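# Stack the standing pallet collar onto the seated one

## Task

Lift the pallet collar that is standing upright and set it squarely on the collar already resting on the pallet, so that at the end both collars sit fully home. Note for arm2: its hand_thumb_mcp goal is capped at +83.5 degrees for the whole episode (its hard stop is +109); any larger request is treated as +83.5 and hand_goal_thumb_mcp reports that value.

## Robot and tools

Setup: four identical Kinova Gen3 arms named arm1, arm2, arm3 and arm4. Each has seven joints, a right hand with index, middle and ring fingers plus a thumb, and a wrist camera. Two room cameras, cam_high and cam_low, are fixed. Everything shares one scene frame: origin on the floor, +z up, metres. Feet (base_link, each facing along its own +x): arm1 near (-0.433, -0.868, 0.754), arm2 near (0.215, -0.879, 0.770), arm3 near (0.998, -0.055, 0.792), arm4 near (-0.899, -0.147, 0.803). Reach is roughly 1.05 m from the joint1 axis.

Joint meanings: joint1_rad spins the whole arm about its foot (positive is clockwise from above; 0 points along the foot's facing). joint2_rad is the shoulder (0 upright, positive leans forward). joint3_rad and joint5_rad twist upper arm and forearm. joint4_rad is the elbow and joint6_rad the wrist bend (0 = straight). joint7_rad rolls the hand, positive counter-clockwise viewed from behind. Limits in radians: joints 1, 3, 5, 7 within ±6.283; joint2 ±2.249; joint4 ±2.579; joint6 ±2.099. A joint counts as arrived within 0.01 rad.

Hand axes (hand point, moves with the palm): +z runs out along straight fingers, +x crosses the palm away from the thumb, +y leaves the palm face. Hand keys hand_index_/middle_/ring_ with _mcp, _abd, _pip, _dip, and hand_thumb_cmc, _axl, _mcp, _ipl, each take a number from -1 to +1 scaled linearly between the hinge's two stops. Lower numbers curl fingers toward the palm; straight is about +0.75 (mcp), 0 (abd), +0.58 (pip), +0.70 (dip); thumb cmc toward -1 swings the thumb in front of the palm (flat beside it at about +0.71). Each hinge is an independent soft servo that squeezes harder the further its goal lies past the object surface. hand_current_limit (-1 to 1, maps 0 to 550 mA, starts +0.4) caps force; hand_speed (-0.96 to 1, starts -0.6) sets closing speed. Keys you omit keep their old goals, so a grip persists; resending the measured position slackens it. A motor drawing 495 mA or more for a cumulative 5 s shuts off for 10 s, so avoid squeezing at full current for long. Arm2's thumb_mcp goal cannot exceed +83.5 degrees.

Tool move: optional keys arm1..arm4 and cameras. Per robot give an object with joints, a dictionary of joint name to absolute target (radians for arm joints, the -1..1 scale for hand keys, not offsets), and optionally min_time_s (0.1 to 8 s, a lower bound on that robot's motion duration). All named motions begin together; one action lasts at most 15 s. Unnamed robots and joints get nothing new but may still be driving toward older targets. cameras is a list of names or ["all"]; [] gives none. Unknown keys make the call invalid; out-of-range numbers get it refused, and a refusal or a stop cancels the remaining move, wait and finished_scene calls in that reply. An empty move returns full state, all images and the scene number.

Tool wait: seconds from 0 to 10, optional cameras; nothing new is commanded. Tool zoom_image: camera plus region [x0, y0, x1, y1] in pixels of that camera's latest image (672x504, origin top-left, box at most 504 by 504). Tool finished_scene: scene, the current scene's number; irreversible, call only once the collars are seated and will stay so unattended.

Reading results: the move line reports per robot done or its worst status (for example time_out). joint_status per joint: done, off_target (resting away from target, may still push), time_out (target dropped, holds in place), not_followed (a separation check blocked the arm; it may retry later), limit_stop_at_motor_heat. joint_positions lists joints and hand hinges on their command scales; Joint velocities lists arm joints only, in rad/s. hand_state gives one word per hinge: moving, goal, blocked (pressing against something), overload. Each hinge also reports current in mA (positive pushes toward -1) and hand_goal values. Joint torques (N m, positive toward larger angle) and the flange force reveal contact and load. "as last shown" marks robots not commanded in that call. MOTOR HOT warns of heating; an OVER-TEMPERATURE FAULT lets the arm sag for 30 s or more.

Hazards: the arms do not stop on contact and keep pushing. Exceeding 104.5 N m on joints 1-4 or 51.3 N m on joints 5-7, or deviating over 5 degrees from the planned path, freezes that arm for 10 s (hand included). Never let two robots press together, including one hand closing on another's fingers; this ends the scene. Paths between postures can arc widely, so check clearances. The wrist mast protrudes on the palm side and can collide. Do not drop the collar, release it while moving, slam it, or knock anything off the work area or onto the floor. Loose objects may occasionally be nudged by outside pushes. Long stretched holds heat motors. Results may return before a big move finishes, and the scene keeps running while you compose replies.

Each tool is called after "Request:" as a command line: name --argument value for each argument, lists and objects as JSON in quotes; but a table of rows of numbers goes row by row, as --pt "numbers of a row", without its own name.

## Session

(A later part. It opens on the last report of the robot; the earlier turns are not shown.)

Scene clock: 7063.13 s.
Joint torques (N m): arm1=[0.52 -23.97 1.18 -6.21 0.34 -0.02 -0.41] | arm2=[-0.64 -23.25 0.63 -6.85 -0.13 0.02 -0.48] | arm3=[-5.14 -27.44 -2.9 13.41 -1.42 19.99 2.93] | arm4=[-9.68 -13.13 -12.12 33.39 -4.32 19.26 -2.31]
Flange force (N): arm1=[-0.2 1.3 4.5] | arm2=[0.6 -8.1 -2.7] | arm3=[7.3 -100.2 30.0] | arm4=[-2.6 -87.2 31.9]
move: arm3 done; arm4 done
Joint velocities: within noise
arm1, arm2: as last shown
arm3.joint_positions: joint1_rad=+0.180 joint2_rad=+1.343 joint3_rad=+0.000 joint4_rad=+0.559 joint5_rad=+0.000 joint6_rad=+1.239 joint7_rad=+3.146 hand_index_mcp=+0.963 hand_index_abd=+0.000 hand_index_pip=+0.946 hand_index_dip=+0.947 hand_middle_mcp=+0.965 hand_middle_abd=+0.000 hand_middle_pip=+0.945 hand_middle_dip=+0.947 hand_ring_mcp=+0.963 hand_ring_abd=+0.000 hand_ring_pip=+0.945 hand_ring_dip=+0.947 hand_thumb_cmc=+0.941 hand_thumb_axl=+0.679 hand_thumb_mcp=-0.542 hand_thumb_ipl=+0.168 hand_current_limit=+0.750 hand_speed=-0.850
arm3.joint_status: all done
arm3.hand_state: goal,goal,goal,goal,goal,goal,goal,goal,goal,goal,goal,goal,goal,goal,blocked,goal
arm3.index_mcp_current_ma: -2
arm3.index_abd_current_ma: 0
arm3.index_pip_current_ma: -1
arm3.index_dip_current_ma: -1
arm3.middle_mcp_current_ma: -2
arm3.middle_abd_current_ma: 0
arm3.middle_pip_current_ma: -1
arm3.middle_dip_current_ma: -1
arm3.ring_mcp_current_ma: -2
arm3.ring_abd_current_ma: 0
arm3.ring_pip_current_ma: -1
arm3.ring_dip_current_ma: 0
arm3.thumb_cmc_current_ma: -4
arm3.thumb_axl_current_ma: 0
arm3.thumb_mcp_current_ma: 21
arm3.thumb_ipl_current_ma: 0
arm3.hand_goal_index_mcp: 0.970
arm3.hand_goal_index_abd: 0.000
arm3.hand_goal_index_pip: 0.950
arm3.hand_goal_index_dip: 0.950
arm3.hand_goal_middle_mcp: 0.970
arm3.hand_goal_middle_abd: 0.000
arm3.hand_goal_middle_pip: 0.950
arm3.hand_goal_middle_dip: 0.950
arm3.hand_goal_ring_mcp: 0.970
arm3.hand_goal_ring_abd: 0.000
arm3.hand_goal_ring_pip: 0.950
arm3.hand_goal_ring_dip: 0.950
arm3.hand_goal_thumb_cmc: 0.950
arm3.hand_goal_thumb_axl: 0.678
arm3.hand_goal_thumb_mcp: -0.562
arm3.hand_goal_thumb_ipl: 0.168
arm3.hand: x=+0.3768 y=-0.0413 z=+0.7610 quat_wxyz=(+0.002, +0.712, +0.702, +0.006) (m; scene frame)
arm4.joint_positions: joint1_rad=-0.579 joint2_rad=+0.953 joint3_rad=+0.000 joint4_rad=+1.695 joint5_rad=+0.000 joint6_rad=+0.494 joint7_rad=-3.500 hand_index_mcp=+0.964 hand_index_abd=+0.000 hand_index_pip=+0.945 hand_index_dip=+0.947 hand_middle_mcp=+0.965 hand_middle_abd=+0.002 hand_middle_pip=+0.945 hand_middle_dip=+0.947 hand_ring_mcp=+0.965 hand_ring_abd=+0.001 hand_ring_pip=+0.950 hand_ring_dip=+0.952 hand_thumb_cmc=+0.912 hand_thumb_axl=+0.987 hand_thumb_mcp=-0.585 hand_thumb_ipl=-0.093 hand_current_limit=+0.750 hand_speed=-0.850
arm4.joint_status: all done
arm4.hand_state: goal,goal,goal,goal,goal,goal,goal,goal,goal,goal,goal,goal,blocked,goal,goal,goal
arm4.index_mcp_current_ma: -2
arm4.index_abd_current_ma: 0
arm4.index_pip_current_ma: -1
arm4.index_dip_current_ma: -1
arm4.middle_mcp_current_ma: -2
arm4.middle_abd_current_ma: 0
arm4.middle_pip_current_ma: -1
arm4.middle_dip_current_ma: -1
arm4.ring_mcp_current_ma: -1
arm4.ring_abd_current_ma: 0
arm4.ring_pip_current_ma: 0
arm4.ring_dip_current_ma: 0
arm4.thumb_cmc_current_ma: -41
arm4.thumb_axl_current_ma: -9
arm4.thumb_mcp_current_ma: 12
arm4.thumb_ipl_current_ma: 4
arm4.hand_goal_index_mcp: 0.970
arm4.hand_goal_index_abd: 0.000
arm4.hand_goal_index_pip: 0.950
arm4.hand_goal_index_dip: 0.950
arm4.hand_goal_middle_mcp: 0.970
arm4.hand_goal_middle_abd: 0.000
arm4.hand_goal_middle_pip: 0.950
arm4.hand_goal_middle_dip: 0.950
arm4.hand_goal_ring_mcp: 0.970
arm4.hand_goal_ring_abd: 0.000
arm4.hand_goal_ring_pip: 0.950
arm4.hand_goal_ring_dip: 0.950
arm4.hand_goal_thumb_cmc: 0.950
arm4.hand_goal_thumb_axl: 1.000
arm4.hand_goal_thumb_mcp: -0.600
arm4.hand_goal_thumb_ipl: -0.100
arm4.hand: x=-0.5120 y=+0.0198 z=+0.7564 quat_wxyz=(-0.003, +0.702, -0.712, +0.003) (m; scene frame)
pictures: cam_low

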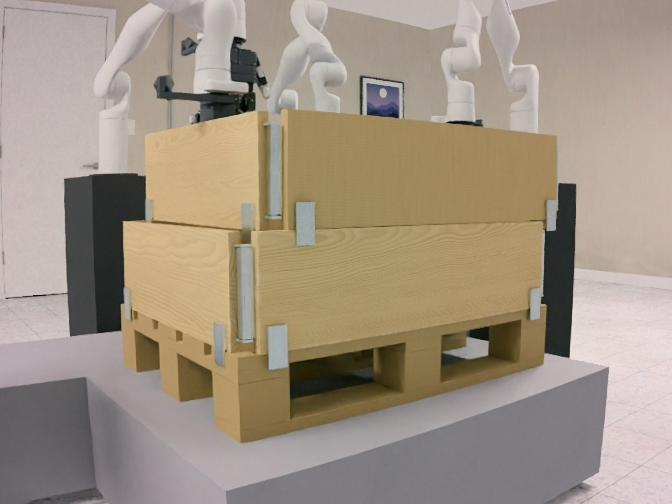

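Request:
move --cameras '["cam_low","arm1_cam_wrist","arm3_cam_wrist","arm4_cam_wrist"]'

Request:
zoom_image --camera "cam_low" --region '[110, 180, 340, 290]'

Request:
zoom_image --camera "cam_low" --region '[440, 130, 600, 260]'

Scene clock: 7082.37 s.
Joint torques (N m): arm1=[0.47 -23.99 1.22 -6.22 0.33 -0.05 -0.41] | arm2=[-0.61 -23.28 0.64 -6.8 -0.12 0.03 -0.44] | arm3=[-5.15 -27.55 -2.79 13.42 -1.39 20.02 2.93] | arm4=[-9.55 -13.1 -12.08 33.46 -4.34 19.32 -2.32]
Flange force (N): arm1=[-0.3 1.3 4.5] | arm2=[0.5 -8.5 -2.7] | arm3=[7.3 -100.6 30.2] | arm4=[-2.9 -87.2 32.0]
Joint velocities: within noise
arm1.joint_positions: joint1_rad=+0.231 joint2_rad=+0.949 joint3_rad=+0.000 joint4_rad=+1.475 joint5_rad=+0.000 joint6_rad=+0.718 joint7_rad=+0.296 hand_index_mcp=+0.960 hand_index_abd=+0.000 hand_index_pip=+0.944 hand_index_dip=+0.947 hand_middle_mcp=+0.960 hand_middle_abd=+0.000 hand_middle_pip=+0.944 hand_middle_dip=+0.947 hand_ring_mcp=+0.960 hand_ring_abd=+0.000 hand_ring_pip=+0.944 hand_ring_dip=+0.947 hand_thumb_cmc=+0.943 hand_thumb_axl=+0.679 hand_thumb_mcp=-0.543 hand_thumb_ipl=+0.168 hand_current_limit=+0.750 hand_speed=-0.850
arm1.joint_status: not commanded
arm1.hand_state: goal,goal,goal,goal,goal,goal,goal,goal,goal,goal,goal,goal,goal,goal,goal,goal
arm1.index_mcp_current_ma: -21
arm1.index_abd_current_ma: 0
arm1.index_pip_current_ma: -11
arm1.index_dip_current_ma: -5
arm1.middle_mcp_current_ma: -22
arm1.middle_abd_current_ma: 0
arm1.middle_pip_current_ma: -11
arm1.middle_dip_current_ma: -5
arm1.ring_mcp_current_ma: -21
arm1.ring_abd_current_ma: 0
arm1.ring_pip_current_ma: -12
arm1.ring_dip_current_ma: -5
arm1.thumb_cmc_current_ma: -14
arm1.thumb_axl_current_ma: 1
arm1.thumb_mcp_current_ma: 65
arm1.thumb_ipl_current_ma: 0
arm1.hand_goal_index_mcp: 0.970
arm1.hand_goal_index_abd: 0.000
arm1.hand_goal_index_pip: 0.950
arm1.hand_goal_index_dip: 0.950
arm1.hand_goal_middle_mcp: 0.970
arm1.hand_goal_middle_abd: 0.000
arm1.hand_goal_middle_pip: 0.950
arm1.hand_goal_middle_dip: 0.950
arm1.hand_goal_ring_mcp: 0.970
arm1.hand_goal_ring_abd: 0.000
arm1.hand_goal_ring_pip: 0.950
arm1.hand_goal_ring_dip: 0.950
arm1.hand_goal_thumb_cmc: 0.950
arm1.hand_goal_thumb_axl: 0.678
arm1.hand_goal_thumb_mcp: -0.562
arm1.hand_goal_thumb_ipl: 0.168
arm1.hand: x=-0.2274 y=-0.2652 z=+0.7452 quat_wxyz=(+0.000, -0.001, +1.000, -0.001) (m; scene frame)
arm2.joint_positions: joint1_rad=-0.080 joint2_rad=+0.872 joint3_rad=+0.000 joint4_rad=+0.939 joint5_rad=+0.000 joint6_rad=+1.331 joint7_rad=+2.956 hand_index_mcp=+0.796 hand_index_abd=-0.613 hand_index_pip=+0.577 hand_index_dip=+0.696 hand_middle_mcp=+0.796 hand_middle_abd=-0.570 hand_middle_pip=+0.578 hand_middle_dip=+0.698 hand_ring_mcp=+0.800 hand_ring_abd=-0.494 hand_ring_pip=+0.578 hand_ring_dip=+0.698 hand_thumb_cmc=+0.945 hand_thumb_axl=+0.683 hand_thumb_mcp=-0.539 hand_thumb_ipl=+0.168 hand_current_limit=+0.750 hand_speed=-0.850
arm2.joint_status: not commanded
arm2.hand_state: goal,goal,goal,goal,goal,goal,goal,goal,goal,goal,goal,goal,goal,goal,blocked,goal
arm2.index_mcp_current_ma: -9
arm2.index_abd_current_ma: 12
arm2.index_pip_current_ma: 1
arm2.index_dip_current_ma: 0
arm2.middle_mcp_current_ma: -8
arm2.middle_abd_current_ma: 0
arm2.middle_pip_current_ma: 3
arm2.middle_dip_current_ma: 4
arm2.ring_mcp_current_ma: 0
arm2.ring_abd_current_ma: 11
arm2.ring_pip_current_ma: 3
arm2.ring_dip_current_ma: 4
arm2.thumb_cmc_current_ma: -9
arm2.thumb_axl_current_ma: 12
arm2.thumb_mcp_current_ma: 89
arm2.thumb_ipl_current_ma: 0
arm2.hand_goal_index_mcp: 0.800
arm2.hand_goal_index_abd: -0.620
arm2.hand_goal_index_pip: 0.576
arm2.hand_goal_index_dip: 0.696
arm2.hand_goal_middle_mcp: 0.800
arm2.hand_goal_middle_abd: -0.570
arm2.hand_goal_middle_pip: 0.576
arm2.hand_goal_middle_dip: 0.696
arm2.hand_goal_ring_mcp: 0.800
arm2.hand_goal_ring_abd: -0.500
arm2.hand_goal_ring_pip: 0.576
arm2.hand_goal_ring_dip: 0.696
arm2.hand_goal_thumb_cmc: 0.950
arm2.hand_goal_thumb_axl: 0.678
arm2.hand_goal_thumb_mcp: -0.562
arm2.hand_goal_thumb_ipl: 0.168
arm2.hand: x=+0.1001 y=-0.3425 z=+0.9500 quat_wxyz=(+0.000, -1.000, -0.001, +0.000) (m; scene frame)
arm3.joint_positions: joint1_rad=+0.180 joint2_rad=+1.343 joint3_rad=+0.000 joint4_rad=+0.559 joint5_rad=+0.000 joint6_rad=+1.239 joint7_rad=+3.146 hand_index_mcp=+0.963 hand_index_abd=+0.000 hand_index_pip=+0.946 hand_index_dip=+0.947 hand_middle_mcp=+0.965 hand_middle_abd=+0.000 hand_middle_pip=+0.945 hand_middle_dip=+0.947 hand_ring_mcp=+0.963 hand_ring_abd=+0.000 hand_ring_pip=+0.945 hand_ring_dip=+0.947 hand_thumb_cmc=+0.941 hand_thumb_axl=+0.679 hand_thumb_mcp=-0.542 hand_thumb_ipl=+0.168 hand_current_limit=+0.750 hand_speed=-0.850
arm3.joint_status: all done
arm3.hand_state: goal,goal,goal,goal,goal,goal,goal,goal,goal,goal,goal,goal,goal,goal,blocked,goal
arm3.index_mcp_current_ma: -2
arm3.index_abd_current_ma: 0
arm3.index_pip_current_ma: -1
arm3.index_dip_current_ma: -1
arm3.middle_mcp_current_ma: -2
arm3.middle_abd_current_ma: 0
arm3.middle_pip_current_ma: -1
arm3.middle_dip_current_ma: -1
arm3.ring_mcp_current_ma: -2
arm3.ring_abd_current_ma: 0
arm3.ring_pip_current_ma: -1
arm3.ring_dip_current_ma: 0
arm3.thumb_cmc_current_ma: -4
arm3.thumb_axl_current_ma: 0
arm3.thumb_mcp_current_ma: 21
arm3.thumb_ipl_current_ma: 0
arm3.hand_goal_index_mcp: 0.970
arm3.hand_goal_index_abd: 0.000
arm3.hand_goal_index_pip: 0.950
arm3.hand_goal_index_dip: 0.950
arm3.hand_goal_middle_mcp: 0.970
arm3.hand_goal_middle_abd: 0.000
arm3.hand_goal_middle_pip: 0.950
arm3.hand_goal_middle_dip: 0.950
arm3.hand_goal_ring_mcp: 0.970
arm3.hand_goal_ring_abd: 0.000
arm3.hand_goal_ring_pip: 0.950
arm3.hand_goal_ring_dip: 0.950
arm3.hand_goal_thumb_cmc: 0.950
arm3.hand_goal_thumb_axl: 0.678
arm3.hand_goal_thumb_mcp: -0.562
arm3.hand_goal_thumb_ipl: 0.168
arm3.hand: x=+0.3768 y=-0.0413 z=+0.7610 quat_wxyz=(+0.002, +0.712, +0.702, +0.006) (m; scene frame)
arm4.joint_positions: joint1_rad=-0.579 joint2_rad=+0.953 joint3_rad=+0.000 joint4_rad=+1.695 joint5_rad=+0.000 joint6_rad=+0.494 joint7_rad=-3.500 hand_index_mcp=+0.964 hand_index_abd=+0.000 hand_index_pip=+0.945 hand_index_dip=+0.947 hand_middle_mcp=+0.965 hand_middle_abd=+0.002 hand_middle_pip=+0.945 hand_middle_dip=+0.947 hand_ring_mcp=+0.965 hand_ring_abd=+0.001 hand_ring_pip=+0.950 hand_ring_dip=+0.952 hand_thumb_cmc=+0.912 hand_thumb_axl=+0.987 hand_thumb_mcp=-0.585 hand_thumb_ipl=-0.093 hand_current_limit=+0.750 hand_speed=-0.850
arm4.joint_status: all done
arm4.hand_state: goal,goal,goal,goal,goal,goal,goal,goal,goal,goal,goal,goal,blocked,goal,goal,goal
arm4.index_mcp_current_ma: -2
arm4.index_abd_current_ma: 0
arm4.index_pip_current_ma: -1
arm4.index_dip_current_ma: -1
arm4.middle_mcp_current_ma: -2
arm4.middle_abd_current_ma: 0
arm4.middle_pip_current_ma: -1
arm4.middle_dip_current_ma: -1
arm4.ring_mcp_current_ma: -1
arm4.ring_abd_current_ma: 0
arm4.ring_pip_current_ma: 0
arm4.ring_dip_current_ma: 0
arm4.thumb_cmc_current_ma: -41
arm4.thumb_axl_current_ma: -9
arm4.thumb_mcp_current_ma: 12
arm4.thumb_ipl_current_ma: 4
arm4.hand_goal_index_mcp: 0.970
arm4.hand_goal_index_abd: 0.000
arm4.hand_goal_index_pip: 0.950
arm4.hand_goal_index_dip: 0.950
arm4.hand_goal_middle_mcp: 0.970
arm4.hand_goal_middle_abd: 0.000
arm4.hand_goal_middle_pip: 0.950
arm4.hand_goal_middle_dip: 0.950
arm4.hand_goal_ring_mcp: 0.970
arm4.hand_goal_ring_abd: 0.000
arm4.hand_goal_ring_pip: 0.950
arm4.hand_goal_ring_dip: 0.950
arm4.hand_goal_thumb_cmc: 0.950
arm4.hand_goal_thumb_axl: 1.000
arm4.hand_goal_thumb_mcp: -0.600
arm4.hand_goal_thumb_ipl: -0.100
arm4.hand: x=-0.5120 y=+0.0198 z=+0.7564 quat_wxyz=(-0.003, +0.702, -0.712, +0.003) (m; scene frame)
pictures: arm1_cam_wrist, arm3_cam_wrist, arm4_cam_wrist, cam_low

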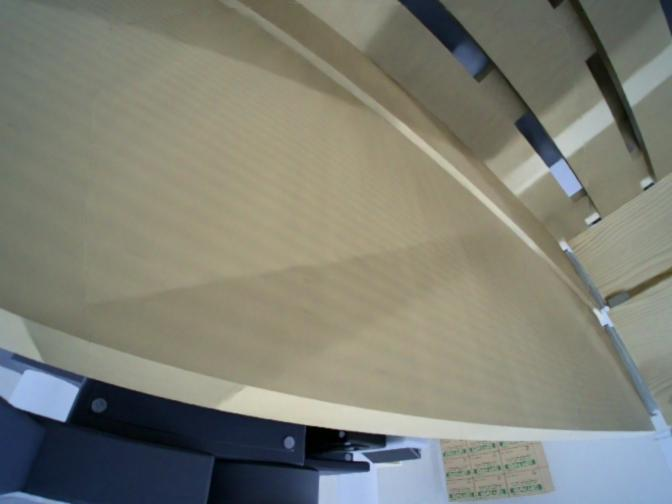

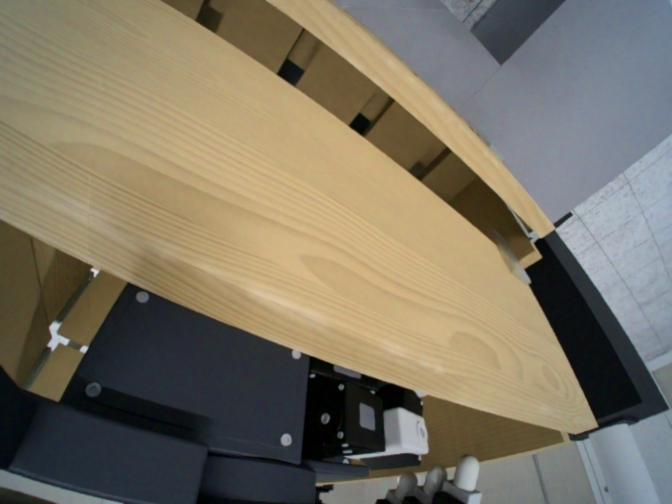

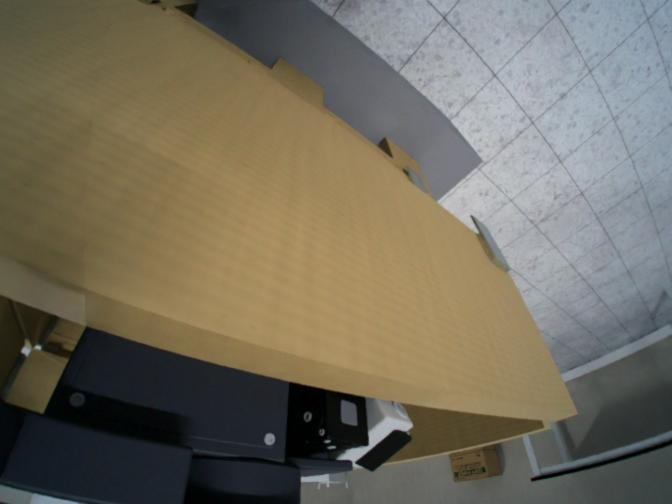

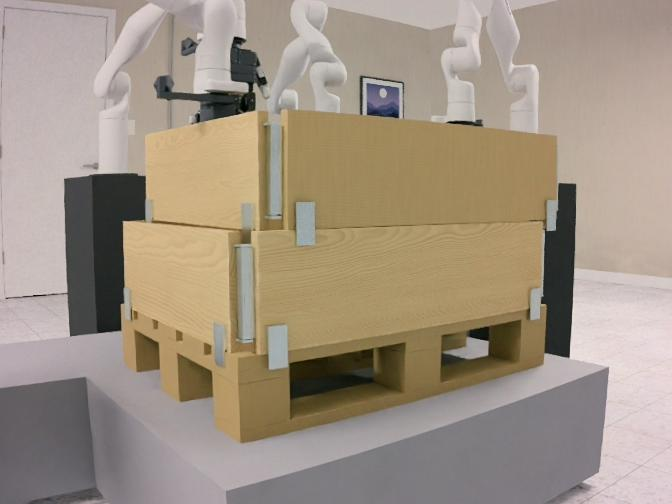

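Scaled by 2.191 from the camera's 672x504 image, which has a finer 960x720 frame.

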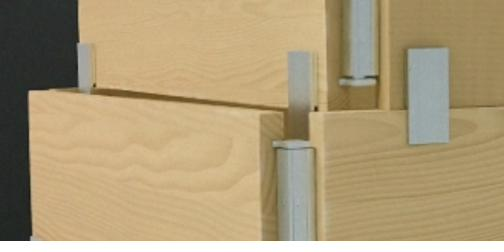

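Scaled by 3.150 from the camera's 672x504 image, which has a finer 960x720 frame.

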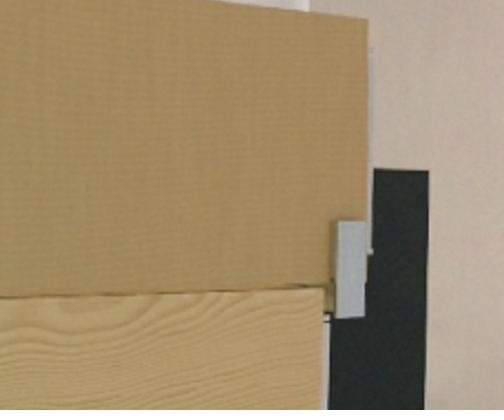

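Request:
move --arm3 '{"joints":{"joint2_rad":1.36599,"joint4_rad":0.55580,"joint6_rad":1.21980},"min_time_s":3}' --arm4 '{"joints":{"joint2_rad":0.98486,"joint4_rad":1.69029,"joint6_rad":0.46645},"min_time_s":3}' --cameras '["cam_low"]'

Request:
move --arm3 '{"joints":{"joint1_rad":0.20059,"joint2_rad":1.42164,"joint4_rad":0.40665,"joint6_rad":1.31331,"joint7_rad":3.16611},"min_time_s":3}' --arm4 '{"joints":{"joint1_rad":-0.59843,"joint2_rad":0.99235,"joint4_rad":1.63141,"joint6_rad":0.51783,"joint7_rad":-3.51951},"min_time_s":3}' --cameras '["cam_low","arm1_cam_wrist","arm4_cam_wrist"]'

Scene clock: 7195.53 s.
Joint torques (N m): arm1=[0.43 -23.99 1.22 -6.21 0.38 -0.03 -0.43] | arm2=[-0.64 -23.26 0.61 -6.84 -0.14 0.01 -0.47] | arm3=[-0.87 8.42 0.84 22.89 1.93 14.56 2.67] | arm4=[-5.43 3.61 -7.34 21.98 -1.48 10.27 -0.63]
Flange force (N): arm1=[-0.4 1.3 4.5] | arm2=[0.6 -8.2 -2.7] | arm3=[0.7 -75.9 -27.1] | arm4=[-2.2 -46.3 -21.9]
move: arm3 done; arm4 done
MOTOR HOT: the motor of arm3's joint6_rad reports 66 °C; the controller stops that arm at 75 °C. To cool a motor, set the load down, stop pushing, or move to a pose that needs little force.
Joint velocities: within noise
arm1, arm2: as last shown
arm3.joint_positions: joint1_rad=+0.180 joint2_rad=+1.366 joint3_rad=+0.000 joint4_rad=+0.556 joint5_rad=+0.000 joint6_rad=+1.220 joint7_rad=+3.146 hand_index_mcp=+0.963 hand_index_abd=+0.000 hand_index_pip=+0.946 hand_index_dip=+0.947 hand_middle_mcp=+0.965 hand_middle_abd=+0.000 hand_middle_pip=+0.945 hand_middle_dip=+0.947 hand_ring_mcp=+0.963 hand_ring_abd=+0.000 hand_ring_pip=+0.945 hand_ring_dip=+0.947 hand_thumb_cmc=+0.941 hand_thumb_axl=+0.679 hand_thumb_mcp=-0.542 hand_thumb_ipl=+0.168 hand_current_limit=+0.750 hand_speed=-0.850
arm3.joint_status: all done
arm3.hand_state: goal,goal,goal,goal,goal,goal,goal,goal,goal,goal,goal,goal,goal,goal,blocked,goal
arm3.index_mcp_current_ma: -2
arm3.index_abd_current_ma: 0
arm3.index_pip_current_ma: -1
arm3.index_dip_current_ma: -1
arm3.middle_mcp_current_ma: -2
arm3.middle_abd_current_ma: 0
arm3.middle_pip_current_ma: -1
arm3.middle_dip_current_ma: -1
arm3.ring_mcp_current_ma: -2
arm3.ring_abd_current_ma: 0
arm3.ring_pip_current_ma: -1
arm3.ring_dip_current_ma: 0
arm3.thumb_cmc_current_ma: -4
arm3.thumb_axl_current_ma: 0
arm3.thumb_mcp_current_ma: 21
arm3.thumb_ipl_current_ma: 0
arm3.hand_goal_index_mcp: 0.970
arm3.hand_goal_index_abd: 0.000
arm3.hand_goal_index_pip: 0.950
arm3.hand_goal_index_dip: 0.950
arm3.hand_goal_middle_mcp: 0.970
arm3.hand_goal_middle_abd: 0.000
arm3.hand_goal_middle_pip: 0.950
arm3.hand_goal_middle_dip: 0.950
arm3.hand_goal_ring_mcp: 0.970
arm3.hand_goal_ring_abd: 0.000
arm3.hand_goal_ring_pip: 0.950
arm3.hand_goal_ring_dip: 0.950
arm3.hand_goal_thumb_cmc: 0.950
arm3.hand_goal_thumb_axl: 0.678
arm3.hand_goal_thumb_mcp: -0.562
arm3.hand_goal_thumb_ipl: 0.168
arm3.hand: x=+0.3770 y=-0.0413 z=+0.7459 quat_wxyz=(+0.002, +0.712, +0.702, +0.006) (m; scene frame)
arm4.joint_positions: joint1_rad=-0.579 joint2_rad=+0.985 joint3_rad=+0.000 joint4_rad=+1.690 joint5_rad=+0.000 joint6_rad=+0.466 joint7_rad=-3.500 hand_index_mcp=+0.964 hand_index_abd=+0.000 hand_index_pip=+0.945 hand_index_dip=+0.947 hand_middle_mcp=+0.965 hand_middle_abd=+0.002 hand_middle_pip=+0.945 hand_middle_dip=+0.947 hand_ring_mcp=+0.965 hand_ring_abd=+0.001 hand_ring_pip=+0.950 hand_ring_dip=+0.952 hand_thumb_cmc=+0.912 hand_thumb_axl=+0.987 hand_thumb_mcp=-0.585 hand_thumb_ipl=-0.093 hand_current_limit=+0.750 hand_speed=-0.850
arm4.joint_status: all done
arm4.hand_state: goal,goal,goal,goal,goal,goal,goal,goal,goal,goal,goal,goal,blocked,goal,goal,goal
arm4.index_mcp_current_ma: -2
arm4.index_abd_current_ma: 0
arm4.index_pip_current_ma: -1
arm4.index_dip_current_ma: -1
arm4.middle_mcp_current_ma: -2
arm4.middle_abd_current_ma: 0
arm4.middle_pip_current_ma: -1
arm4.middle_dip_current_ma: -1
arm4.ring_mcp_current_ma: -1
arm4.ring_abd_current_ma: 0
arm4.ring_pip_current_ma: 0
arm4.ring_dip_current_ma: 0
arm4.thumb_cmc_current_ma: -41
arm4.thumb_axl_current_ma: -9
arm4.thumb_mcp_current_ma: 12
arm4.thumb_ipl_current_ma: 4
arm4.hand_goal_index_mcp: 0.970
arm4.hand_goal_index_abd: 0.000
arm4.hand_goal_index_pip: 0.950
arm4.hand_goal_index_dip: 0.950
arm4.hand_goal_middle_mcp: 0.970
arm4.hand_goal_middle_abd: 0.000
arm4.hand_goal_middle_pip: 0.950
arm4.hand_goal_middle_dip: 0.950
arm4.hand_goal_ring_mcp: 0.970
arm4.hand_goal_ring_abd: 0.000
arm4.hand_goal_ring_pip: 0.950
arm4.hand_goal_ring_dip: 0.950
arm4.hand_goal_thumb_cmc: 0.950
arm4.hand_goal_thumb_axl: 1.000
arm4.hand_goal_thumb_mcp: -0.600
arm4.hand_goal_thumb_ipl: -0.100
arm4.hand: x=-0.5119 y=+0.0198 z=+0.7414 quat_wxyz=(-0.003, +0.702, -0.712, +0.003) (m; scene frame)
pictures: cam_low

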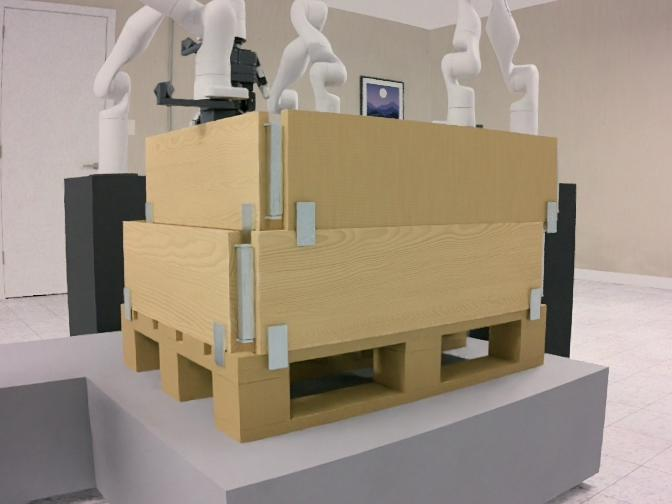

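Scene clock: 7198.83 s.
Joint torques (N m): arm1=[0.47 -23.97 1.17 -6.22 0.35 -0.05 -0.37] | arm2=[-0.67 -23.25 0.61 -6.85 -0.13 0.01 -0.45] | arm3=[0.96 -29.17 0.9 -7.76 0.15 -0.1 -0.22] | arm4=[1.1 -20.05 0.24 -3.75 0.58 0.31 -0.05]
Flange force (N): arm1=[-0.3 1.3 4.5] | arm2=[0.6 -8.2 -2.7] | arm3=no reading | arm4=[-2.5 0.2 0.7]
move: arm3 done; arm4 done
MOTOR HOT: still on. The motor of arm3's joint6_rad reports 65 °C.
Joint velocities: within noise
arm1, arm2: as last shown
arm3.joint_positions: joint1_rad=+0.201 joint2_rad=+1.422 joint3_rad=+0.000 joint4_rad=+0.407 joint5_rad=+0.000 joint6_rad=+1.313 joint7_rad=+3.166 hand_index_mcp=+0.963 hand_index_abd=+0.000 hand_index_pip=+0.946 hand_index_dip=+0.947 hand_middle_mcp=+0.965 hand_middle_abd=+0.000 hand_middle_pip=+0.945 hand_middle_dip=+0.947 hand_ring_mcp=+0.963 hand_ring_abd=+0.000 hand_ring_pip=+0.945 hand_ring_dip=+0.947 hand_thumb_cmc=+0.941 hand_thumb_axl=+0.679 hand_thumb_mcp=-0.542 hand_thumb_ipl=+0.168 hand_current_limit=+0.750 hand_speed=-0.850
arm3.joint_status: all done
arm3.hand_state: goal,goal,goal,goal,goal,goal,goal,goal,goal,goal,goal,goal,goal,goal,blocked,goal
arm3.index_mcp_current_ma: -2
arm3.index_abd_current_ma: 0
arm3.index_pip_current_ma: -1
arm3.index_dip_current_ma: -1
arm3.middle_mcp_current_ma: -2
arm3.middle_abd_current_ma: 0
arm3.middle_pip_current_ma: -1
arm3.middle_dip_current_ma: -1
arm3.ring_mcp_current_ma: -2
arm3.ring_abd_current_ma: 0
arm3.ring_pip_current_ma: -1
arm3.ring_dip_current_ma: 0
arm3.thumb_cmc_current_ma: -4
arm3.thumb_axl_current_ma: 0
arm3.thumb_mcp_current_ma: 21
arm3.thumb_ipl_current_ma: 0
arm3.hand_goal_index_mcp: 0.970
arm3.hand_goal_index_abd: 0.000
arm3.hand_goal_index_pip: 0.950
arm3.hand_goal_index_dip: 0.950
arm3.hand_goal_middle_mcp: 0.970
arm3.hand_goal_middle_abd: 0.000
arm3.hand_goal_middle_pip: 0.950
arm3.hand_goal_middle_dip: 0.950
arm3.hand_goal_ring_mcp: 0.970
arm3.hand_goal_ring_abd: 0.000
arm3.hand_goal_ring_pip: 0.950
arm3.hand_goal_ring_dip: 0.950
arm3.hand_goal_thumb_cmc: 0.950
arm3.hand_goal_thumb_axl: 0.678
arm3.hand_goal_thumb_mcp: -0.562
arm3.hand_goal_thumb_ipl: 0.168
arm3.hand: x=+0.3649 y=-0.0263 z=+0.7509 quat_wxyz=(+0.003, +0.712, +0.702, +0.006) (m; scene frame)
arm4.joint_positions: joint1_rad=-0.598 joint2_rad=+0.992 joint3_rad=+0.000 joint4_rad=+1.631 joint5_rad=+0.000 joint6_rad=+0.518 joint7_rad=-3.520 hand_index_mcp=+0.964 hand_index_abd=+0.000 hand_index_pip=+0.945 hand_index_dip=+0.947 hand_middle_mcp=+0.965 hand_middle_abd=+0.002 hand_middle_pip=+0.945 hand_middle_dip=+0.947 hand_ring_mcp=+0.965 hand_ring_abd=+0.001 hand_ring_pip=+0.950 hand_ring_dip=+0.952 hand_thumb_cmc=+0.912 hand_thumb_axl=+0.987 hand_thumb_mcp=-0.585 hand_thumb_ipl=-0.093 hand_current_limit=+0.750 hand_speed=-0.850
arm4.joint_status: all done
arm4.hand_state: goal,goal,goal,goal,goal,goal,goal,goal,goal,goal,goal,goal,blocked,goal,goal,goal
arm4.index_mcp_current_ma: -2
arm4.index_abd_current_ma: 0
arm4.index_pip_current_ma: -1
arm4.index_dip_current_ma: -1
arm4.middle_mcp_current_ma: -2
arm4.middle_abd_current_ma: 0
arm4.middle_pip_current_ma: -1
arm4.middle_dip_current_ma: -1
arm4.ring_mcp_current_ma: -1
arm4.ring_abd_current_ma: 0
arm4.ring_pip_current_ma: 0
arm4.ring_dip_current_ma: 0
arm4.thumb_cmc_current_ma: -41
arm4.thumb_axl_current_ma: -9
arm4.thumb_mcp_current_ma: 13
arm4.thumb_ipl_current_ma: 4
arm4.hand_goal_index_mcp: 0.970
arm4.hand_goal_index_abd: 0.000
arm4.hand_goal_index_pip: 0.950
arm4.hand_goal_index_dip: 0.950
arm4.hand_goal_middle_mcp: 0.970
arm4.hand_goal_middle_abd: 0.000
arm4.hand_goal_middle_pip: 0.950
arm4.hand_goal_middle_dip: 0.950
arm4.hand_goal_ring_mcp: 0.970
arm4.hand_goal_ring_abd: 0.000
arm4.hand_goal_ring_pip: 0.950
arm4.hand_goal_ring_dip: 0.950
arm4.hand_goal_thumb_cmc: 0.950
arm4.hand_goal_thumb_axl: 1.000
arm4.hand_goal_thumb_mcp: -0.600
arm4.hand_goal_thumb_ipl: -0.100
arm4.hand: x=-0.4999 y=+0.0348 z=+0.7465 quat_wxyz=(-0.003, +0.702, -0.712, +0.003) (m; scene frame)
pictures: arm1_cam_wrist, arm4_cam_wrist, cam_low

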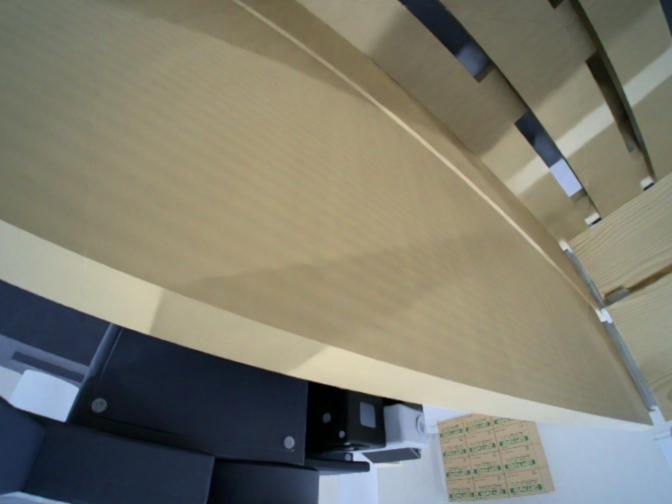

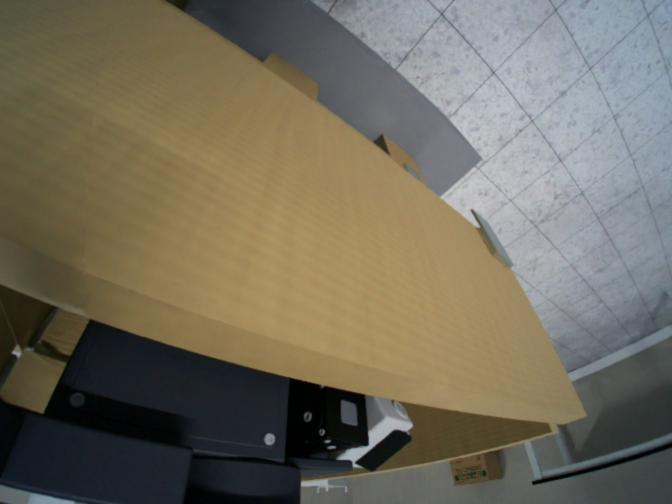

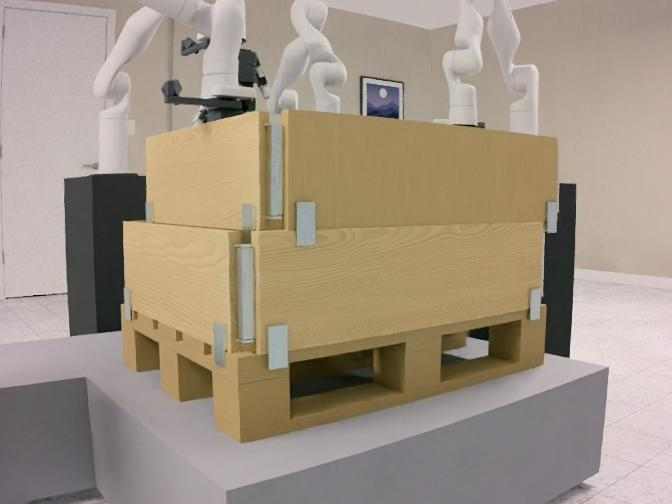

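Request:
zoom_image --camera "arm1_cam_wrist" --region '[230, 0, 390, 120]'

Request:
zoom_image --camera "arm1_cam_wrist" --region '[390, 90, 550, 210]'

Request:
zoom_image --camera "arm1_cam_wrist" --region '[520, 200, 672, 430]'

Request:
zoom_image --camera "cam_low" --region '[110, 180, 340, 290]'

Request:
zoom_image --camera "arm4_cam_wrist" --region '[350, 100, 600, 300]'

Scaled by 3.150 from the camera's 672x504 image, which has a finer 960x720 frame.

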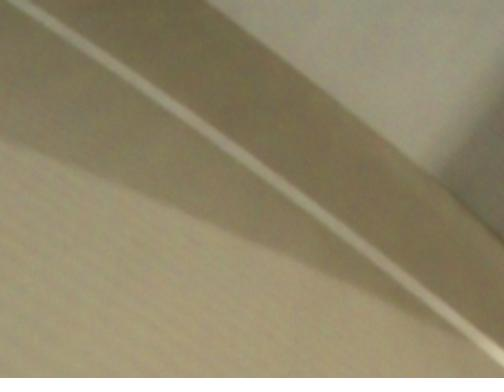

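Scaled by 3.150 from the camera's 672x504 image, which has a finer 960x720 frame.

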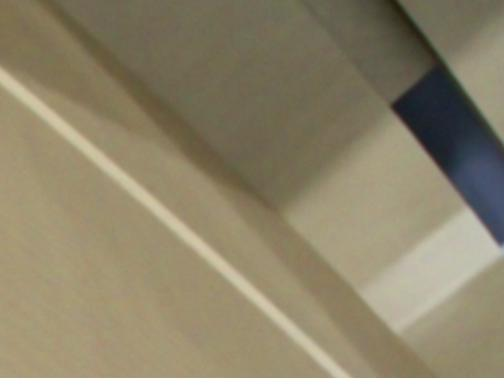

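Scaled by 2.191 from the camera's 672x504 image, which has a finer 960x720 frame.

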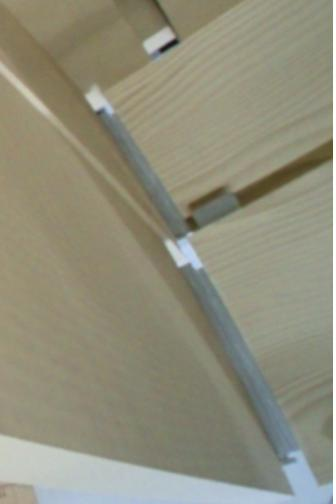

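Scaled by 2.191 from the camera's 672x504 image, which has a finer 960x720 frame.

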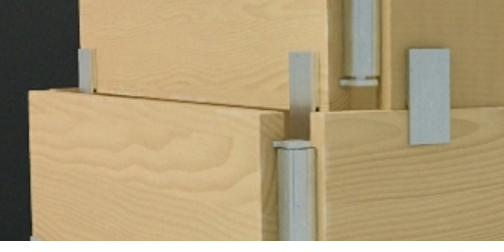

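Scaled by 2.016 from the camera's 672x504 image, which has a finer 960x720 frame.

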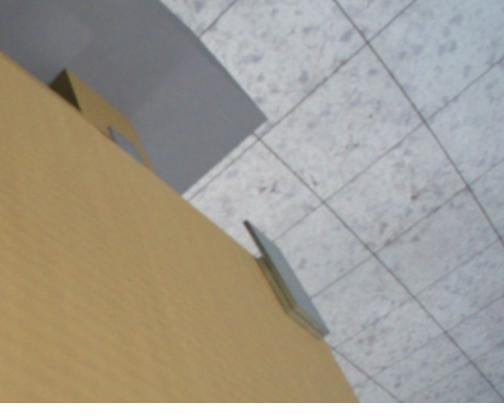

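Request:
wait --seconds 1 --cameras '[]'

Scene clock: 7371.50 s.
Joint torques (N m): arm1=[0.45 -23.96 1.16 -6.25 0.35 -0.04 -0.43] | arm2=[-0.62 -23.27 0.63 -6.86 -0.12 0.01 -0.45] | arm3=[0.89 -29.16 0.93 -7.71 0.14 -0.06 -0.21] | arm4=[1.05 -20.06 0.32 -3.76 0.67 0.24 -0.07]
Flange force (N): arm1=[-0.3 1.1 4.5] | arm2=[0.5 -8.2 -2.7] | arm3=no reading | arm4=[-2.5 0.0 0.6]
MOTOR HOT: cleared for the motors of arm3.
Joint velocities: within noise
arm1.joint_positions: joint1_rad=+0.231 joint2_rad=+0.949 joint3_rad=+0.000 joint4_rad=+1.475 joint5_rad=+0.000 joint6_rad=+0.718 joint7_rad=+0.296 hand_index_mcp=+0.960 hand_index_abd=+0.000 hand_index_pip=+0.944 hand_index_dip=+0.947 hand_middle_mcp=+0.960 hand_middle_abd=+0.000 hand_middle_pip=+0.944 hand_middle_dip=+0.947 hand_ring_mcp=+0.960 hand_ring_abd=+0.000 hand_ring_pip=+0.944 hand_ring_dip=+0.947 hand_thumb_cmc=+0.943 hand_thumb_axl=+0.679 hand_thumb_mcp=-0.543 hand_thumb_ipl=+0.168 hand_current_limit=+0.750 hand_speed=-0.850
arm1.joint_status: not commanded
arm1.hand_state: goal,goal,goal,goal,goal,goal,goal,goal,goal,goal,goal,goal,goal,goal,goal,goal
arm1.index_mcp_current_ma: -21
arm1.index_abd_current_ma: 0
arm1.index_pip_current_ma: -11
arm1.index_dip_current_ma: -5
arm1.middle_mcp_current_ma: -22
arm1.middle_abd_current_ma: 0
arm1.middle_pip_current_ma: -11
arm1.middle_dip_current_ma: -5
arm1.ring_mcp_current_ma: -21
arm1.ring_abd_current_ma: 0
arm1.ring_pip_current_ma: -12
arm1.ring_dip_current_ma: -5
arm1.thumb_cmc_current_ma: -14
arm1.thumb_axl_current_ma: 1
arm1.thumb_mcp_current_ma: 65
arm1.thumb_ipl_current_ma: 0
arm1.hand_goal_index_mcp: 0.970
arm1.hand_goal_index_abd: 0.000
arm1.hand_goal_index_pip: 0.950
arm1.hand_goal_index_dip: 0.950
arm1.hand_goal_middle_mcp: 0.970
arm1.hand_goal_middle_abd: 0.000
arm1.hand_goal_middle_pip: 0.950
arm1.hand_goal_middle_dip: 0.950
arm1.hand_goal_ring_mcp: 0.970
arm1.hand_goal_ring_abd: 0.000
arm1.hand_goal_ring_pip: 0.950
arm1.hand_goal_ring_dip: 0.950
arm1.hand_goal_thumb_cmc: 0.950
arm1.hand_goal_thumb_axl: 0.678
arm1.hand_goal_thumb_mcp: -0.562
arm1.hand_goal_thumb_ipl: 0.168
arm1.hand: x=-0.2274 y=-0.2652 z=+0.7452 quat_wxyz=(+0.000, -0.001, +1.000, -0.001) (m; scene frame)
arm2.joint_positions: joint1_rad=-0.080 joint2_rad=+0.872 joint3_rad=+0.000 joint4_rad=+0.939 joint5_rad=+0.000 joint6_rad=+1.331 joint7_rad=+2.956 hand_index_mcp=+0.796 hand_index_abd=-0.613 hand_index_pip=+0.577 hand_index_dip=+0.696 hand_middle_mcp=+0.796 hand_middle_abd=-0.570 hand_middle_pip=+0.578 hand_middle_dip=+0.698 hand_ring_mcp=+0.800 hand_ring_abd=-0.494 hand_ring_pip=+0.578 hand_ring_dip=+0.698 hand_thumb_cmc=+0.945 hand_thumb_axl=+0.683 hand_thumb_mcp=-0.539 hand_thumb_ipl=+0.168 hand_current_limit=+0.750 hand_speed=-0.850
arm2.joint_status: not commanded
arm2.hand_state: goal,goal,goal,goal,goal,goal,goal,goal,goal,goal,goal,goal,goal,goal,blocked,goal
arm2.index_mcp_current_ma: -9
arm2.index_abd_current_ma: 12
arm2.index_pip_current_ma: 1
arm2.index_dip_current_ma: 0
arm2.middle_mcp_current_ma: -8
arm2.middle_abd_current_ma: 0
arm2.middle_pip_current_ma: 3
arm2.middle_dip_current_ma: 4
arm2.ring_mcp_current_ma: 0
arm2.ring_abd_current_ma: 11
arm2.ring_pip_current_ma: 3
arm2.ring_dip_current_ma: 4
arm2.thumb_cmc_current_ma: -9
arm2.thumb_axl_current_ma: 12
arm2.thumb_mcp_current_ma: 89
arm2.thumb_ipl_current_ma: 0
arm2.hand_goal_index_mcp: 0.800
arm2.hand_goal_index_abd: -0.620
arm2.hand_goal_index_pip: 0.576
arm2.hand_goal_index_dip: 0.696
arm2.hand_goal_middle_mcp: 0.800
arm2.hand_goal_middle_abd: -0.570
arm2.hand_goal_middle_pip: 0.576
arm2.hand_goal_middle_dip: 0.696
arm2.hand_goal_ring_mcp: 0.800
arm2.hand_goal_ring_abd: -0.500
arm2.hand_goal_ring_pip: 0.576
arm2.hand_goal_ring_dip: 0.696
arm2.hand_goal_thumb_cmc: 0.950
arm2.hand_goal_thumb_axl: 0.678
arm2.hand_goal_thumb_mcp: -0.562
arm2.hand_goal_thumb_ipl: 0.168
arm2.hand: x=+0.1001 y=-0.3425 z=+0.9500 quat_wxyz=(+0.000, -1.000, -0.001, +0.000) (m; scene frame)
arm3.joint_positions: joint1_rad=+0.201 joint2_rad=+1.422 joint3_rad=+0.000 joint4_rad=+0.407 joint5_rad=+0.000 joint6_rad=+1.313 joint7_rad=+3.166 hand_index_mcp=+0.963 hand_index_abd=+0.000 hand_index_pip=+0.946 hand_index_dip=+0.947 hand_middle_mcp=+0.965 hand_middle_abd=+0.000 hand_middle_pip=+0.945 hand_middle_dip=+0.947 hand_ring_mcp=+0.963 hand_ring_abd=+0.000 hand_ring_pip=+0.945 hand_ring_dip=+0.947 hand_thumb_cmc=+0.941 hand_thumb_axl=+0.679 hand_thumb_mcp=-0.542 hand_thumb_ipl=+0.168 hand_current_limit=+0.750 hand_speed=-0.850
arm3.joint_status: all done
arm3.hand_state: goal,goal,goal,goal,goal,goal,goal,goal,goal,goal,goal,goal,goal,goal,blocked,goal
arm3.index_mcp_current_ma: -2
arm3.index_abd_current_ma: 0
arm3.index_pip_current_ma: -1
arm3.index_dip_current_ma: -1
arm3.middle_mcp_current_ma: -2
arm3.middle_abd_current_ma: 0
arm3.middle_pip_current_ma: -1
arm3.middle_dip_current_ma: -1
arm3.ring_mcp_current_ma: -2
arm3.ring_abd_current_ma: 0
arm3.ring_pip_current_ma: -1
arm3.ring_dip_current_ma: 0
arm3.thumb_cmc_current_ma: -4
arm3.thumb_axl_current_ma: 0
arm3.thumb_mcp_current_ma: 21
arm3.thumb_ipl_current_ma: 0
arm3.hand_goal_index_mcp: 0.970
arm3.hand_goal_index_abd: 0.000
arm3.hand_goal_index_pip: 0.950
arm3.hand_goal_index_dip: 0.950
arm3.hand_goal_middle_mcp: 0.970
arm3.hand_goal_middle_abd: 0.000
arm3.hand_goal_middle_pip: 0.950
arm3.hand_goal_middle_dip: 0.950
arm3.hand_goal_ring_mcp: 0.970
arm3.hand_goal_ring_abd: 0.000
arm3.hand_goal_ring_pip: 0.950
arm3.hand_goal_ring_dip: 0.950
arm3.hand_goal_thumb_cmc: 0.950
arm3.hand_goal_thumb_axl: 0.678
arm3.hand_goal_thumb_mcp: -0.562
arm3.hand_goal_thumb_ipl: 0.168
arm3.hand: x=+0.3649 y=-0.0263 z=+0.7509 quat_wxyz=(+0.002, +0.712, +0.702, +0.006) (m; scene frame)
arm4.joint_positions: joint1_rad=-0.598 joint2_rad=+0.992 joint3_rad=+0.000 joint4_rad=+1.631 joint5_rad=+0.000 joint6_rad=+0.518 joint7_rad=-3.520 hand_index_mcp=+0.964 hand_index_abd=+0.000 hand_index_pip=+0.945 hand_index_dip=+0.947 hand_middle_mcp=+0.965 hand_middle_abd=+0.002 hand_middle_pip=+0.945 hand_middle_dip=+0.947 hand_ring_mcp=+0.965 hand_ring_abd=+0.001 hand_ring_pip=+0.950 hand_ring_dip=+0.952 hand_thumb_cmc=+0.912 hand_thumb_axl=+0.987 hand_thumb_mcp=-0.585 hand_thumb_ipl=-0.093 hand_current_limit=+0.750 hand_speed=-0.850
arm4.joint_status: all done
arm4.hand_state: goal,goal,goal,goal,goal,goal,goal,goal,goal,goal,goal,goal,blocked,goal,goal,goal
arm4.index_mcp_current_ma: -2
arm4.index_abd_current_ma: 0
arm4.index_pip_current_ma: -1
arm4.index_dip_current_ma: -1
arm4.middle_mcp_current_ma: -2
arm4.middle_abd_current_ma: 0
arm4.middle_pip_current_ma: -1
arm4.middle_dip_current_ma: -1
arm4.ring_mcp_current_ma: -1
arm4.ring_abd_current_ma: 0
arm4.ring_pip_current_ma: 0
arm4.ring_dip_current_ma: 0
arm4.thumb_cmc_current_ma: -41
arm4.thumb_axl_current_ma: -9
arm4.thumb_mcp_current_ma: 13
arm4.thumb_ipl_current_ma: 4
arm4.hand_goal_index_mcp: 0.970
arm4.hand_goal_index_abd: 0.000
arm4.hand_goal_index_pip: 0.950
arm4.hand_goal_index_dip: 0.950
arm4.hand_goal_middle_mcp: 0.970
arm4.hand_goal_middle_abd: 0.000
arm4.hand_goal_middle_pip: 0.950
arm4.hand_goal_middle_dip: 0.950
arm4.hand_goal_ring_mcp: 0.970
arm4.hand_goal_ring_abd: 0.000
arm4.hand_goal_ring_pip: 0.950
arm4.hand_goal_ring_dip: 0.950
arm4.hand_goal_thumb_cmc: 0.950
arm4.hand_goal_thumb_axl: 1.000
arm4.hand_goal_thumb_mcp: -0.600
arm4.hand_goal_thumb_ipl: -0.100
arm4.hand: x=-0.4999 y=+0.0348 z=+0.7465 quat_wxyz=(-0.003, +0.702, -0.712, +0.003) (m; scene frame)
wait: 1.00 s; at rest from the start
pictures: none
No camera images: "cameras" was empty.

Request:
move --arm3 '{"joints":{"joint1_rad":0.20125,"joint2_rad":1.36237,"joint4_rad":0.54755,"joint6_rad":1.23167,"joint7_rad":3.16676},"min_time_s":3}' --arm4 '{"joints":{"joint1_rad":-0.60703,"joint2_rad":0.97924,"joint4_rad":1.67487,"joint6_rad":0.48748,"joint7_rad":-3.52811},"min_time_s":3}' --cameras '[]'

Request:
move --arm3 '{"joints":{"joint2_rad":1.34603,"joint4_rad":0.54946,"joint6_rad":1.24610},"min_time_s":3}' --arm4 '{"joints":{"joint2_rad":0.95614,"joint4_rad":1.67802,"joint6_rad":0.50744},"min_time_s":3}' --cameras '["cam_low"]'

Scene clock: 7386.63 s.
Joint torques (N m): arm1=[0.45 -23.9 1.21 -6.25 0.37 -0.07 -0.39] | arm2=[-0.66 -23.25 0.64 -6.86 -0.12 0.02 -0.44] | arm3=[0.7 -27.93 0.62 13.12 0.72 19.98 3.01] | arm4=[-10.11 -10.81 -13.02 33.87 -5.06 19.72 -2.85]
Flange force (N): arm1=[-0.2 1.1 4.3] | arm2=[0.6 -8.1 -2.7] | arm3=[1.0 -100.7 32.0] | arm4=[-2.8 -85.7 28.9]
move: arm3 done; arm4 done
Joint velocities: within noise
arm1, arm2: as last shown
arm3.joint_positions: joint1_rad=+0.201 joint2_rad=+1.362 joint3_rad=+0.000 joint4_rad=+0.548 joint5_rad=+0.000 joint6_rad=+1.232 joint7_rad=+3.167 hand_index_mcp=+0.963 hand_index_abd=+0.000 hand_index_pip=+0.946 hand_index_dip=+0.947 hand_middle_mcp=+0.965 hand_middle_abd=+0.000 hand_middle_pip=+0.945 hand_middle_dip=+0.947 hand_ring_mcp=+0.963 hand_ring_abd=+0.000 hand_ring_pip=+0.945 hand_ring_dip=+0.947 hand_thumb_cmc=+0.941 hand_thumb_axl=+0.679 hand_thumb_mcp=-0.542 hand_thumb_ipl=+0.168 hand_current_limit=+0.750 hand_speed=-0.850
arm3.joint_status: all done
arm3.hand_state: goal,goal,goal,goal,goal,goal,goal,goal,goal,goal,goal,goal,goal,goal,blocked,goal
arm3.index_mcp_current_ma: -2
arm3.index_abd_current_ma: 0
arm3.index_pip_current_ma: -1
arm3.index_dip_current_ma: -1
arm3.middle_mcp_current_ma: -2
arm3.middle_abd_current_ma: 0
arm3.middle_pip_current_ma: -1
arm3.middle_dip_current_ma: -1
arm3.ring_mcp_current_ma: -2
arm3.ring_abd_current_ma: 0
arm3.ring_pip_current_ma: -1
arm3.ring_dip_current_ma: 0
arm3.thumb_cmc_current_ma: -4
arm3.thumb_axl_current_ma: 0
arm3.thumb_mcp_current_ma: 21
arm3.thumb_ipl_current_ma: 0
arm3.hand_goal_index_mcp: 0.970
arm3.hand_goal_index_abd: 0.000
arm3.hand_goal_index_pip: 0.950
arm3.hand_goal_index_dip: 0.950
arm3.hand_goal_middle_mcp: 0.970
arm3.hand_goal_middle_abd: 0.000
arm3.hand_goal_middle_pip: 0.950
arm3.hand_goal_middle_dip: 0.950
arm3.hand_goal_ring_mcp: 0.970
arm3.hand_goal_ring_abd: 0.000
arm3.hand_goal_ring_pip: 0.950
arm3.hand_goal_ring_dip: 0.950
arm3.hand_goal_thumb_cmc: 0.950
arm3.hand_goal_thumb_axl: 0.678
arm3.hand_goal_thumb_mcp: -0.562
arm3.hand_goal_thumb_ipl: 0.168
arm3.hand: x=+0.3769 y=-0.0263 z=+0.7511 quat_wxyz=(+0.002, +0.712, +0.702, +0.006) (m; scene frame)
arm4.joint_positions: joint1_rad=-0.607 joint2_rad=+0.979 joint3_rad=+0.000 joint4_rad=+1.675 joint5_rad=+0.000 joint6_rad=+0.487 joint7_rad=-3.528 hand_index_mcp=+0.964 hand_index_abd=+0.000 hand_index_pip=+0.945 hand_index_dip=+0.947 hand_middle_mcp=+0.965 hand_middle_abd=+0.002 hand_middle_pip=+0.945 hand_middle_dip=+0.947 hand_ring_mcp=+0.965 hand_ring_abd=+0.001 hand_ring_pip=+0.950 hand_ring_dip=+0.952 hand_thumb_cmc=+0.912 hand_thumb_axl=+0.987 hand_thumb_mcp=-0.585 hand_thumb_ipl=-0.093 hand_current_limit=+0.750 hand_speed=-0.850
arm4.joint_status: all done
arm4.hand_state: goal,goal,goal,goal,goal,goal,goal,goal,goal,goal,goal,goal,blocked,goal,goal,goal
arm4.index_mcp_current_ma: -2
arm4.index_abd_current_ma: 0
arm4.index_pip_current_ma: -1
arm4.index_dip_current_ma: -1
arm4.middle_mcp_current_ma: -2
arm4.middle_abd_current_ma: 0
arm4.middle_pip_current_ma: -1
arm4.middle_dip_current_ma: -1
arm4.ring_mcp_current_ma: -1
arm4.ring_abd_current_ma: 0
arm4.ring_pip_current_ma: 0
arm4.ring_dip_current_ma: 0
arm4.thumb_cmc_current_ma: -41
arm4.thumb_axl_current_ma: -9
arm4.thumb_mcp_current_ma: 13
arm4.thumb_ipl_current_ma: 4
arm4.hand_goal_index_mcp: 0.970
arm4.hand_goal_index_abd: 0.000
arm4.hand_goal_index_pip: 0.950
arm4.hand_goal_index_dip: 0.950
arm4.hand_goal_middle_mcp: 0.970
arm4.hand_goal_middle_abd: 0.000
arm4.hand_goal_middle_pip: 0.950
arm4.hand_goal_middle_dip: 0.950
arm4.hand_goal_ring_mcp: 0.970
arm4.hand_goal_ring_abd: 0.000
arm4.hand_goal_ring_pip: 0.950
arm4.hand_goal_ring_dip: 0.950
arm4.hand_goal_thumb_cmc: 0.950
arm4.hand_goal_thumb_axl: 1.000
arm4.hand_goal_thumb_mcp: -0.600
arm4.hand_goal_thumb_ipl: -0.100
arm4.hand: x=-0.5118 y=+0.0348 z=+0.7464 quat_wxyz=(-0.003, +0.702, -0.712, +0.003) (m; scene frame)
pictures: none
No camera images: "cameras" was empty.

Scene clock: 7389.93 s.
Joint torques (N m): arm1=[0.45 -23.93 1.21 -6.22 0.35 -0.02 -0.41] | arm2=[-0.64 -23.24 0.64 -6.82 -0.13 0.05 -0.44] | arm3=[-2.12 -27.98 -1.16 13.16 -0.42 20.14 2.96] | arm4=[-10.46 -13.63 -12.77 32.37 -4.94 19.06 -2.75]
Flange force (N): arm1=[-0.3 1.1 4.4] | arm2=[0.5 -8.2 -2.7] | arm3=[5.1 -100.9 30.8] | arm4=[-2.5 -86.3 31.7]
move: arm3 done; arm4 done
Joint velocities: within noise
arm1, arm2: as last shown
arm3.joint_positions: joint1_rad=+0.201 joint2_rad=+1.346 joint3_rad=+0.000 joint4_rad=+0.549 joint5_rad=+0.000 joint6_rad=+1.246 joint7_rad=+3.167 hand_index_mcp=+0.963 hand_index_abd=+0.000 hand_index_pip=+0.946 hand_index_dip=+0.947 hand_middle_mcp=+0.965 hand_middle_abd=+0.000 hand_middle_pip=+0.945 hand_middle_dip=+0.947 hand_ring_mcp=+0.963 hand_ring_abd=+0.000 hand_ring_pip=+0.945 hand_ring_dip=+0.947 hand_thumb_cmc=+0.941 hand_thumb_axl=+0.679 hand_thumb_mcp=-0.542 hand_thumb_ipl=+0.168 hand_current_limit=+0.750 hand_speed=-0.850
arm3.joint_status: all done
arm3.hand_state: goal,goal,goal,goal,goal,goal,goal,goal,goal,goal,goal,goal,goal,goal,blocked,goal
arm3.index_mcp_current_ma: -2
arm3.index_abd_current_ma: 0
arm3.index_pip_current_ma: -1
arm3.index_dip_current_ma: -1
arm3.middle_mcp_current_ma: -2
arm3.middle_abd_current_ma: 0
arm3.middle_pip_current_ma: -1
arm3.middle_dip_current_ma: -1
arm3.ring_mcp_current_ma: -2
arm3.ring_abd_current_ma: 0
arm3.ring_pip_current_ma: -1
arm3.ring_dip_current_ma: 0
arm3.thumb_cmc_current_ma: -4
arm3.thumb_axl_current_ma: 0
arm3.thumb_mcp_current_ma: 21
arm3.thumb_ipl_current_ma: 0
arm3.hand_goal_index_mcp: 0.970
arm3.hand_goal_index_abd: 0.000
arm3.hand_goal_index_pip: 0.950
arm3.hand_goal_index_dip: 0.950
arm3.hand_goal_middle_mcp: 0.970
arm3.hand_goal_middle_abd: 0.000
arm3.hand_goal_middle_pip: 0.950
arm3.hand_goal_middle_dip: 0.950
arm3.hand_goal_ring_mcp: 0.970
arm3.hand_goal_ring_abd: 0.000
arm3.hand_goal_ring_pip: 0.950
arm3.hand_goal_ring_dip: 0.950
arm3.hand_goal_thumb_cmc: 0.950
arm3.hand_goal_thumb_axl: 0.678
arm3.hand_goal_thumb_mcp: -0.562
arm3.hand_goal_thumb_ipl: 0.168
arm3.hand: x=+0.3768 y=-0.0263 z=+0.7620 quat_wxyz=(+0.002, +0.712, +0.702, +0.006) (m; scene frame)
arm4.joint_positions: joint1_rad=-0.607 joint2_rad=+0.956 joint3_rad=+0.000 joint4_rad=+1.678 joint5_rad=+0.000 joint6_rad=+0.507 joint7_rad=-3.528 hand_index_mcp=+0.964 hand_index_abd=+0.000 hand_index_pip=+0.945 hand_index_dip=+0.947 hand_middle_mcp=+0.965 hand_middle_abd=+0.002 hand_middle_pip=+0.945 hand_middle_dip=+0.947 hand_ring_mcp=+0.965 hand_ring_abd=+0.001 hand_ring_pip=+0.950 hand_ring_dip=+0.952 hand_thumb_cmc=+0.912 hand_thumb_axl=+0.987 hand_thumb_mcp=-0.585 hand_thumb_ipl=-0.093 hand_current_limit=+0.750 hand_speed=-0.850
arm4.joint_status: all done
arm4.hand_state: goal,goal,goal,goal,goal,goal,goal,goal,goal,goal,goal,goal,blocked,goal,goal,goal
arm4.index_mcp_current_ma: -2
arm4.index_abd_current_ma: 0
arm4.index_pip_current_ma: -1
arm4.index_dip_current_ma: -1
arm4.middle_mcp_current_ma: -2
arm4.middle_abd_current_ma: 0
arm4.middle_pip_current_ma: -1
arm4.middle_dip_current_ma: -1
arm4.ring_mcp_current_ma: -1
arm4.ring_abd_current_ma: 0
arm4.ring_pip_current_ma: 0
arm4.ring_dip_current_ma: 0
arm4.thumb_cmc_current_ma: -41
arm4.thumb_axl_current_ma: -9
arm4.thumb_mcp_current_ma: 13
arm4.thumb_ipl_current_ma: 4
arm4.hand_goal_index_mcp: 0.970
arm4.hand_goal_index_abd: 0.000
arm4.hand_goal_index_pip: 0.950
arm4.hand_goal_index_dip: 0.950
arm4.hand_goal_middle_mcp: 0.970
arm4.hand_goal_middle_abd: 0.000
arm4.hand_goal_middle_pip: 0.950
arm4.hand_goal_middle_dip: 0.950
arm4.hand_goal_ring_mcp: 0.970
arm4.hand_goal_ring_abd: 0.000
arm4.hand_goal_ring_pip: 0.950
arm4.hand_goal_ring_dip: 0.950
arm4.hand_goal_thumb_cmc: 0.950
arm4.hand_goal_thumb_axl: 1.000
arm4.hand_goal_thumb_mcp: -0.600
arm4.hand_goal_thumb_ipl: -0.100
arm4.hand: x=-0.5120 y=+0.0348 z=+0.7574 quat_wxyz=(-0.003, +0.702, -0.712, +0.003) (m; scene frame)
pictures: cam_low

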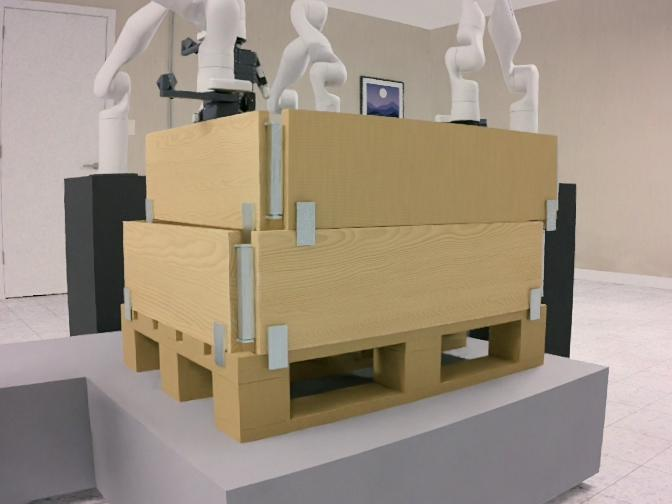

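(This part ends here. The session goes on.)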